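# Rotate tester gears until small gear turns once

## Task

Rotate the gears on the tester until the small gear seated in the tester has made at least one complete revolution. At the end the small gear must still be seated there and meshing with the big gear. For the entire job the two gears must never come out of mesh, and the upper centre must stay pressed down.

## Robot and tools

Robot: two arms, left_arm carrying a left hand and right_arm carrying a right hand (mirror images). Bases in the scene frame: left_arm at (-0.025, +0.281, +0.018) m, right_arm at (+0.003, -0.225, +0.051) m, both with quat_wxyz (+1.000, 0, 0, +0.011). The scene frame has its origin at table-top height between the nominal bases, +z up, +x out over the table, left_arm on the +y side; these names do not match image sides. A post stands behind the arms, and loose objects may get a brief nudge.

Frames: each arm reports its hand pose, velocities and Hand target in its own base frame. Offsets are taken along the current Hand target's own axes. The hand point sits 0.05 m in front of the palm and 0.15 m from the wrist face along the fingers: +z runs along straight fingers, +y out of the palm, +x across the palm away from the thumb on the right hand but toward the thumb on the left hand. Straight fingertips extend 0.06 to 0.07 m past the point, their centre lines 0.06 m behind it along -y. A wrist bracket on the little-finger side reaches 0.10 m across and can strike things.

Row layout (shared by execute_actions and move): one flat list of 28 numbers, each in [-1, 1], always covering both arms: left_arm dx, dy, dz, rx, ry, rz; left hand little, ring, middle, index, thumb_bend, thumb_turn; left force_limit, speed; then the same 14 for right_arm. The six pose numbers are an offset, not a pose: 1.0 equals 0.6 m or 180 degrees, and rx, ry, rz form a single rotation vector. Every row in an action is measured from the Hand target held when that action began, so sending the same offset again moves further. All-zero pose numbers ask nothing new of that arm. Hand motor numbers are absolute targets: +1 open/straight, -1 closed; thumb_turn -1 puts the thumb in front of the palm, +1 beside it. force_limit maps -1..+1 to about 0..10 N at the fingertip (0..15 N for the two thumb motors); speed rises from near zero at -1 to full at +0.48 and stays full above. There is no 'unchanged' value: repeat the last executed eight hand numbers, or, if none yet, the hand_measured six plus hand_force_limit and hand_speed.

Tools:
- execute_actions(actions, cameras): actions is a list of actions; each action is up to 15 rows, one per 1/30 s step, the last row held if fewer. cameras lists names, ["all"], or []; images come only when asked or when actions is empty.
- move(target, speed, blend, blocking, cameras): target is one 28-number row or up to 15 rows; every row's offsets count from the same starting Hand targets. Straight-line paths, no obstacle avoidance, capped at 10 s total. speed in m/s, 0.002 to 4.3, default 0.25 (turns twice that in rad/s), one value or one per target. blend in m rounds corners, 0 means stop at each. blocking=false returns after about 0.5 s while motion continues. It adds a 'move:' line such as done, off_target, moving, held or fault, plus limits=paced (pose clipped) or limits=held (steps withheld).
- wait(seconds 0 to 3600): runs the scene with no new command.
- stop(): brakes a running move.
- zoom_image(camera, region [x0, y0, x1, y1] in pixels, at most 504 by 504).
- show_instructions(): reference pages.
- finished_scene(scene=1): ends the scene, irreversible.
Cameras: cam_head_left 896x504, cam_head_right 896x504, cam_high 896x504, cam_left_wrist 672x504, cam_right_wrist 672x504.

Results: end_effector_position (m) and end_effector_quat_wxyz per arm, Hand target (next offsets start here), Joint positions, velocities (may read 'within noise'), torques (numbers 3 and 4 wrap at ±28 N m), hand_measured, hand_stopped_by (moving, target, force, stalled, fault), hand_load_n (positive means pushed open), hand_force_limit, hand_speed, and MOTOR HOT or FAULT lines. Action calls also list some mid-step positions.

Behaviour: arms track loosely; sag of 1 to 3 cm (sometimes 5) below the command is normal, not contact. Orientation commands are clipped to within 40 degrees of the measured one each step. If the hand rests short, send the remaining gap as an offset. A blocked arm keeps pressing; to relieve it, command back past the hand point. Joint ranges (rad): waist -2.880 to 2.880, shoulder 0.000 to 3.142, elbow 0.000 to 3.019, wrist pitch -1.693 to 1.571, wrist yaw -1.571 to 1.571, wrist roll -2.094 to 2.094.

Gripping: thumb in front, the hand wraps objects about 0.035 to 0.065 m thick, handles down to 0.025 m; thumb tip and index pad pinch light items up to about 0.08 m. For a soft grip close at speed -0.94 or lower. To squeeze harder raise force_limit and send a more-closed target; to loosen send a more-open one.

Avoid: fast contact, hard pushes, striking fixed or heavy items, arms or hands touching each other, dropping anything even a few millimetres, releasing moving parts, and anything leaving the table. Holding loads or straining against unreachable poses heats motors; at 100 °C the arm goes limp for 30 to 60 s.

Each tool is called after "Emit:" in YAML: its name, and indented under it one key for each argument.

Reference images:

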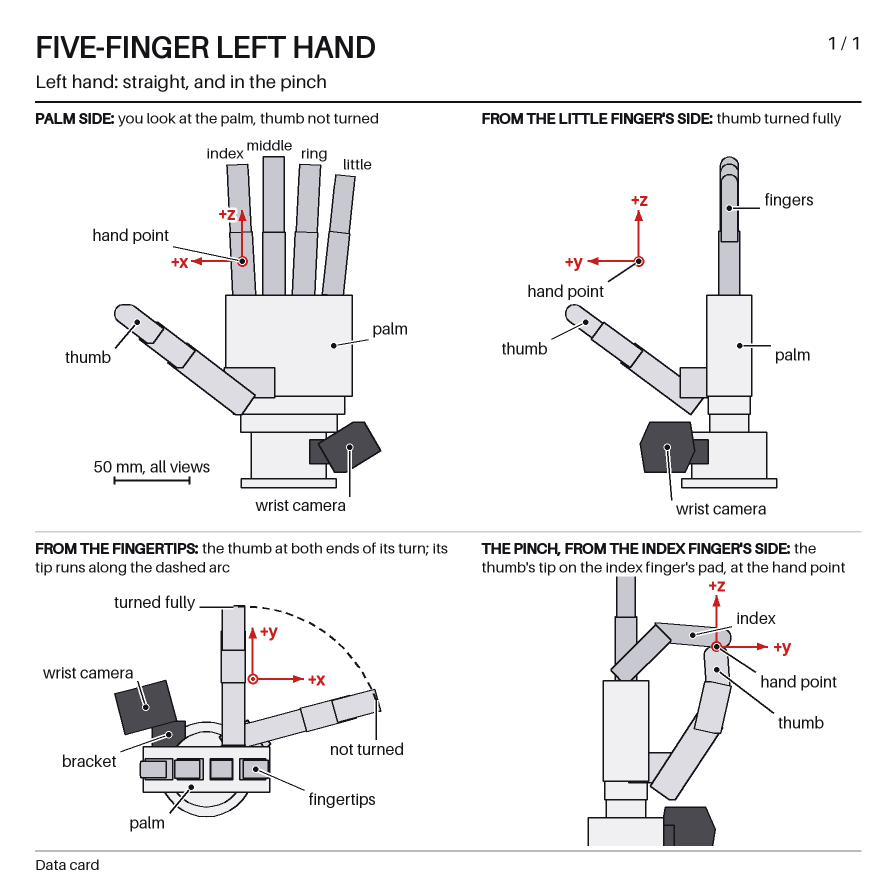

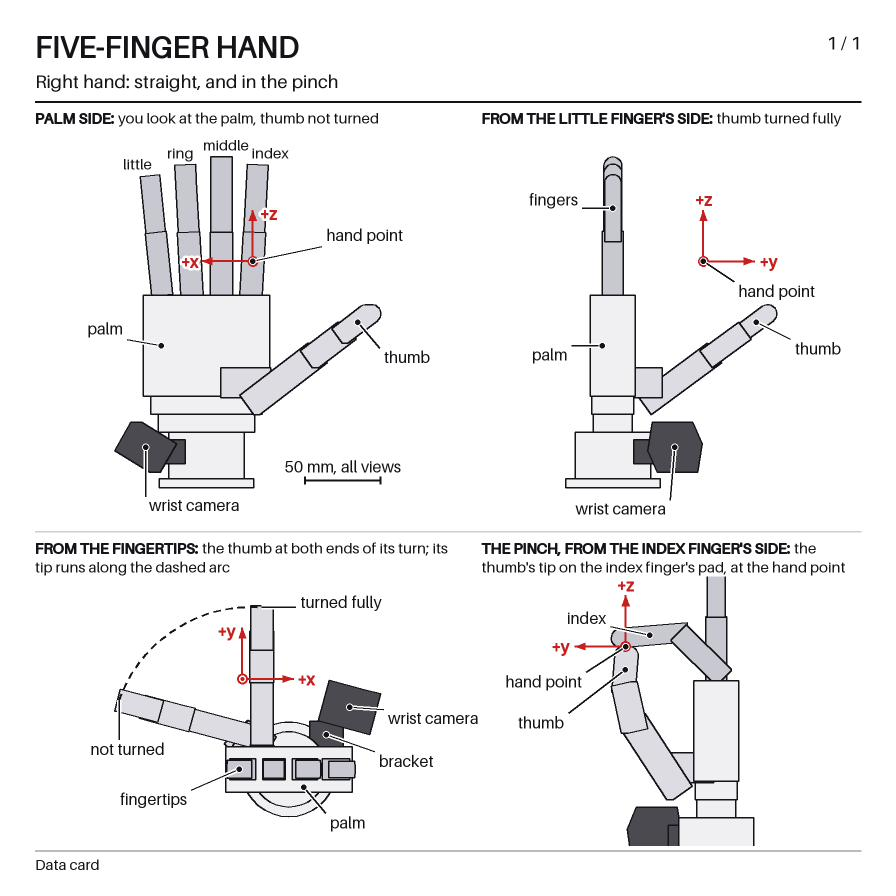

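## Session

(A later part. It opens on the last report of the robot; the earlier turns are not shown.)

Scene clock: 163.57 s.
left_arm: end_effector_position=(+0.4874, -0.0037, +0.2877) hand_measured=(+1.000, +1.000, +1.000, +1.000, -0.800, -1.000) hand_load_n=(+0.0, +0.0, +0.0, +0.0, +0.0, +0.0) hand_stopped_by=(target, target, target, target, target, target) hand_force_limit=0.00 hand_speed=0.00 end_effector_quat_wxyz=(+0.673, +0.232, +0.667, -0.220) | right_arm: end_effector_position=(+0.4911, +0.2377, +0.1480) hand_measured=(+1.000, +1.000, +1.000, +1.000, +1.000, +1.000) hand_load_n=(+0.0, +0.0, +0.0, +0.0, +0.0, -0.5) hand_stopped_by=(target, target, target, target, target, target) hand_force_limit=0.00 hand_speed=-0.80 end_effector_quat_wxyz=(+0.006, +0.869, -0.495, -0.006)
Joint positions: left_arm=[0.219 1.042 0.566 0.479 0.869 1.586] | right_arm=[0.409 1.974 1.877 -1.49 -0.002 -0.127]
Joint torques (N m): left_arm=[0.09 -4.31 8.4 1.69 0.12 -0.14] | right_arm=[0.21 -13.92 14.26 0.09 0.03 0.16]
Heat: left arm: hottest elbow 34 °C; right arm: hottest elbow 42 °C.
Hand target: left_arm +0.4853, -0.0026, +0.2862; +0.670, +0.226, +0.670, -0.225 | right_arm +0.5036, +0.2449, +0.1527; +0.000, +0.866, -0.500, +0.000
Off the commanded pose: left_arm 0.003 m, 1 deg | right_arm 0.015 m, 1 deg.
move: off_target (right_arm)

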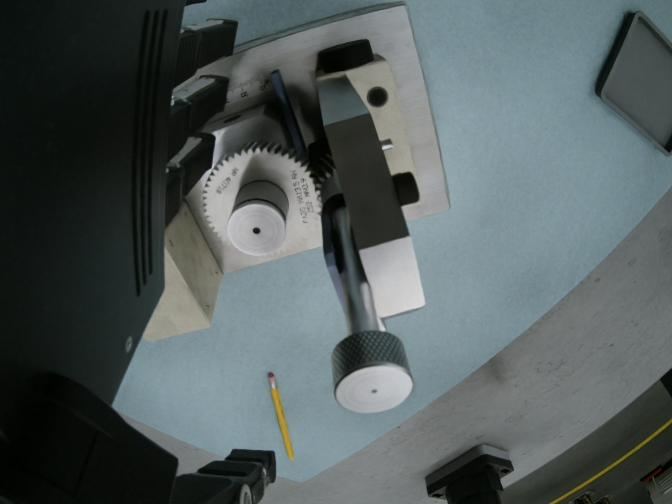

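Emit:
move:
  target:
    - [0,0,0,0,0,0,1,1,1,1,-0.8,-1,0,0,-0.048,0.048,0.008,0,0,0,1,1,1,1,1,1,0,-0.8]
    - [0,0,0,0,0,0,1,1,1,1,-0.8,-1,0,0,-0.02,0.108,0.008,0,0,0,1,1,1,1,1,1,0,-0.8]
    - [0,0,0,0,0,0,1,1,1,1,-0.8,-1,0,0,0.0725,0.070,0.008,0,0,0,1,1,1,1,1,1,0,-0.8]
    - [0,0,0,0,0,0,1,1,1,1,-0.8,-1,0,0,0.0577,0.0333,0.008,0,0,0,1,1,1,1,1,1,0,-0.8]
    - [0,0,0,0,0,0,1,1,1,1,-0.8,-1,0,0,0.034,0.0075,0.005,0,0,0,1,1,1,1,1,1,0,-0.8]
    - [0,0,0,0,0,0,1,1,1,1,-0.8,-1,0,0,0,0,0,0,0,0,1,1,1,1,1,1,0,-0.8]
  cameras: ["cam_right_wrist"]
  speed: [0.03,0.03,0.06,0.06,0.06,0.06]
  blend: [0.002,0.002,0.005,0.005,0.005,0]

Emit:
zoom_image:
  camera: "cam_right_wrist"
  region: [150, 80, 350, 280]

Scene clock: 169.80 s.
left_arm: end_effector_position=(+0.4874, -0.0037, +0.2877) hand_measured=(+1.000, +1.000, +1.000, +1.000, -0.800, -1.000) hand_load_n=(+0.0, +0.0, +0.0, +0.0, +0.0, +0.0) hand_stopped_by=(target, target, target, target, target, target) hand_force_limit=0.00 hand_speed=0.00 end_effector_quat_wxyz=(+0.673, +0.232, +0.667, -0.220) | right_arm: end_effector_position=(+0.4909, +0.2380, +0.1481) hand_measured=(+1.000, +1.000, +1.000, +1.000, +1.000, +1.000) hand_load_n=(+0.0, +0.0, +0.0, +0.0, -0.5, +0.0) hand_stopped_by=(target, target, target, target, target, target) hand_force_limit=0.00 hand_speed=-0.80 end_effector_quat_wxyz=(+0.006, +0.869, -0.495, -0.006)
Joint positions: left_arm=[0.219 1.042 0.566 0.479 0.869 1.586] | right_arm=[0.409 1.974 1.877 -1.49 -0.003 -0.127]
Joint torques (N m): left_arm=[-0.21 -4.25 8.39 1.62 0.13 -0.15] | right_arm=[-0.67 -14.27 14.26 0.18 0.07 0.21]
Heat: left arm: hottest elbow 34 °C; right arm: hottest elbow 42 °C.
Hand target: left_arm +0.4853, -0.0026, +0.2862; +0.670, +0.226, +0.670, -0.225 | right_arm +0.5035, +0.2449, +0.1527; +0.000, +0.866, -0.500, +0.000
Off the commanded pose: left_arm 0.003 m, 1 deg | right_arm 0.015 m, 1 deg.
move: off_target (right_arm)

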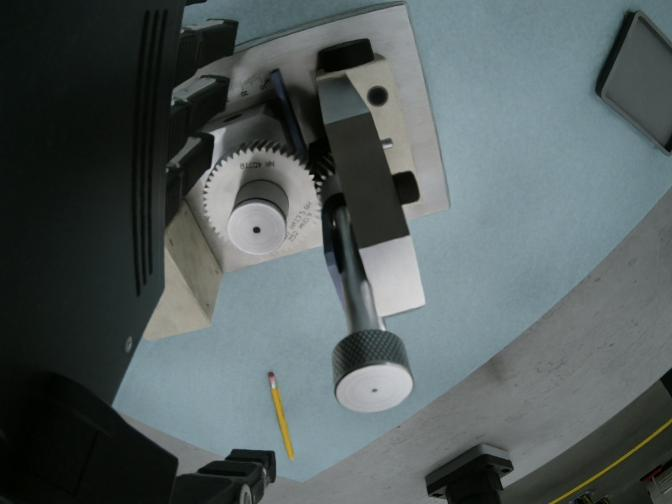

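Scaled by 2.520 from the camera's image (finer frame: 960x720).

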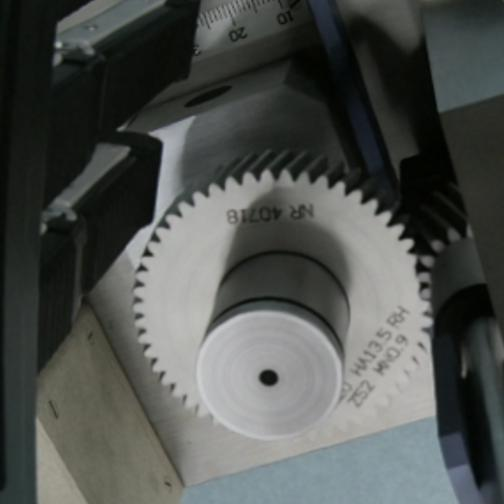

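Emit:
move:
  target:
    - [0,0,0,0,0,0,1,1,1,1,-0.8,-1,0,0,-0.048,0.048,0.008,0,0,0,1,1,1,1,1,1,0,-0.8]
    - [0,0,0,0,0,0,1,1,1,1,-0.8,-1,0,0,-0.02,0.108,0.008,0,0,0,1,1,1,1,1,1,0,-0.8]
    - [0,0,0,0,0,0,1,1,1,1,-0.8,-1,0,0,0.0725,0.070,0.008,0,0,0,1,1,1,1,1,1,0,-0.8]
    - [0,0,0,0,0,0,1,1,1,1,-0.8,-1,0,0,0.0577,0.0333,0.008,0,0,0,1,1,1,1,1,1,0,-0.8]
    - [0,0,0,0,0,0,1,1,1,1,-0.8,-1,0,0,0.034,0.0075,0.005,0,0,0,1,1,1,1,1,1,0,-0.8]
    - [0,0,0,0,0,0,1,1,1,1,-0.8,-1,0,0,0,0,0,0,0,0,1,1,1,1,1,1,0,-0.8]
  cameras: ["cam_right_wrist"]
  speed: [0.03,0.03,0.06,0.06,0.06,0.06]
  blend: [0.002,0.002,0.005,0.005,0.005,0]

Emit:
zoom_image:
  camera: "cam_right_wrist"
  region: [150, 80, 350, 280]

Scene clock: 175.83 s.
left_arm: end_effector_position=(+0.4874, -0.0037, +0.2877) hand_measured=(+1.000, +1.000, +1.000, +1.000, -0.800, -1.000) hand_load_n=(+0.0, +0.0, +0.0, +0.0, +0.0, +0.0) hand_stopped_by=(target, target, target, target, target, target) hand_force_limit=0.00 hand_speed=0.00 end_effector_quat_wxyz=(+0.673, +0.232, +0.667, -0.220) | right_arm: end_effector_position=(+0.4909, +0.2380, +0.1481) hand_measured=(+1.000, +1.000, +1.000, +1.000, +1.000, +1.000) hand_load_n=(+0.0, +0.0, +0.0, +0.0, +0.0, +0.0) hand_stopped_by=(target, target, target, target, target, target) hand_force_limit=0.00 hand_speed=-0.80 end_effector_quat_wxyz=(+0.006, +0.869, -0.495, -0.006)
Joint positions: left_arm=[0.219 1.042 0.566 0.479 0.869 1.586] | right_arm=[0.409 1.974 1.877 -1.49 -0.003 -0.127]
Joint torques (N m): left_arm=[0.5 -4.48 8.39 1.58 0.15 -0.14] | right_arm=[-0.67 -14.1 14.24 0.06 0.07 0.18]
Heat: left arm: hottest elbow 34 °C; right arm: hottest elbow 42 °C.
Hand target: left_arm +0.4853, -0.0026, +0.2862; +0.670, +0.226, +0.670, -0.225 | right_arm +0.5035, +0.2449, +0.1527; +0.000, +0.866, -0.500, +0.000
Off the commanded pose: left_arm 0.003 m, 1 deg | right_arm 0.015 m, 1 deg.
move: off_target (right_arm)

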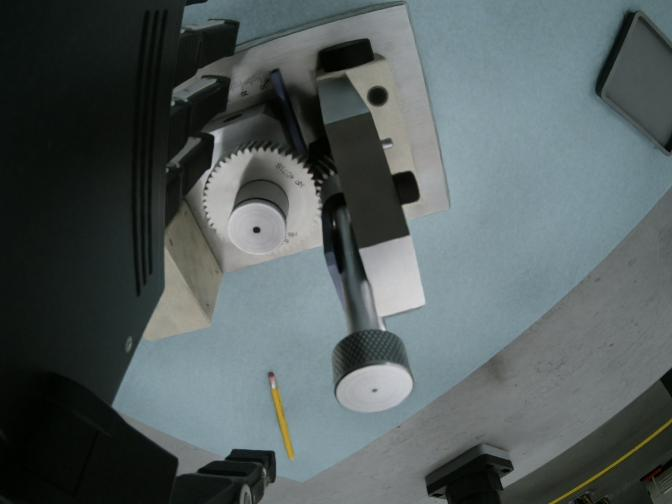

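Scaled by 2.520 from the camera's image (finer frame: 960x720).

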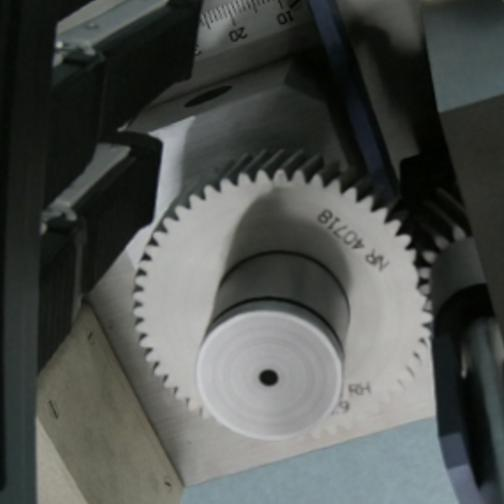

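Emit:
move:
  target:
    - [0,0,0,0,0,0,1,1,1,1,-0.8,-1,0,0,0.03,-0.03,0,0,0,0,1,1,1,1,1,1,0,-0.8]
    - [0,0,0,0,0,0,1,1,1,1,-0.8,-1,0,0,0.03,-0.05,-0.17,0,0,0,1,1,1,1,1,1,0,-0.8]
  cameras: ["cam_right_wrist","cam_head_left"]
  speed: 0.1
  blend: 0.01

Emit:
zoom_image:
  camera: "cam_right_wrist"
  region: [160, 40, 460, 340]

Scene clock: 178.13 s.
left_arm: end_effector_position=(+0.4874, -0.0037, +0.2877) hand_measured=(+1.000, +1.000, +1.000, +1.000, -0.800, -1.000) hand_load_n=(+0.0, +0.0, +0.0, +0.0, +0.0, +0.0) hand_stopped_by=(target, target, target, target, target, target) hand_force_limit=0.00 hand_speed=0.00 end_effector_quat_wxyz=(+0.673, +0.232, +0.667, -0.220) | right_arm: end_effector_position=(+0.5313, +0.2433, +0.2238) hand_measured=(+1.000, +1.000, +1.000, +1.000, +1.000, +1.000) hand_load_n=(+0.0, +0.0, +0.0, +0.0, +0.0, +0.0) hand_stopped_by=(target, target, target, target, target, target) hand_force_limit=0.00 hand_speed=-0.80 end_effector_quat_wxyz=(-0.020, +0.864, -0.503, +0.013)
Joint positions: left_arm=[0.219 1.042 0.566 0.479 0.869 1.586] | right_arm=[0.39 2.052 2.21 -1.681 -0.003 -0.126]
Joint torques (N m): left_arm=[0.09 -4.31 8.31 1.5 0.13 -0.09] | right_arm=[-0.56 -18.49 14.5 0.21 -0.1 0]
Heat: left arm: hottest elbow 34 °C; right arm: hottest elbow 43 °C.
Hand target: left_arm +0.4853, -0.0026, +0.2862; +0.670, +0.226, +0.670, -0.225 | right_arm +0.5386, +0.2442, +0.2546; +0.000, +0.866, -0.500, +0.000
Off the commanded pose: left_arm 0.003 m, 1 deg | right_arm 0.032 m, 3 deg.
joint sent to its limit (right arm) — joint 4 (wrist pitch), lower limit. The joint targets are off in orientation, not in position.
move: off_target (right_arm)
Images, in order (width x height): cam_head_left 896x504, cam_right_wrist 672x504.

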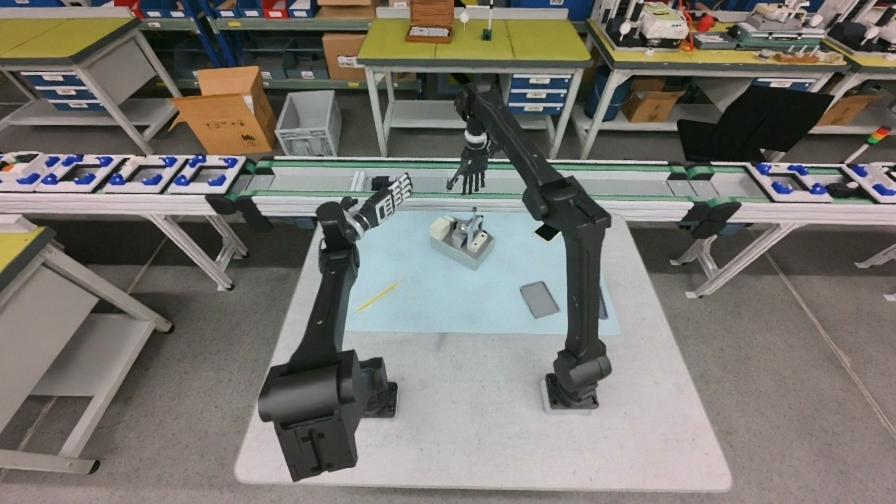

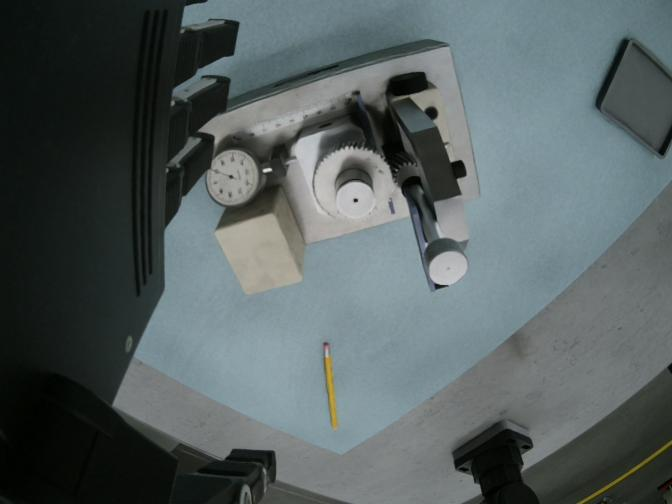

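Scaled by 1.680 from the camera's image (finer frame: 960x720).

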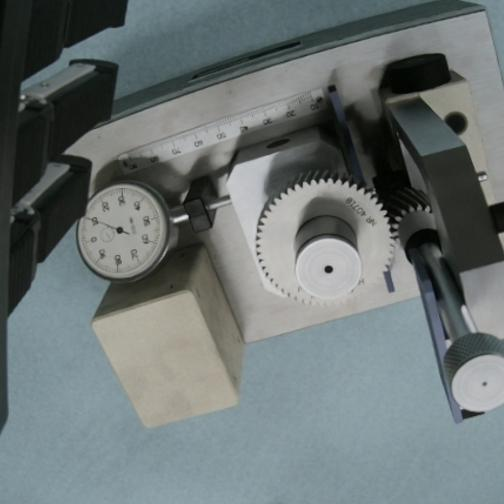

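Emit:
finished_scene:

The scene is finished: the task was done.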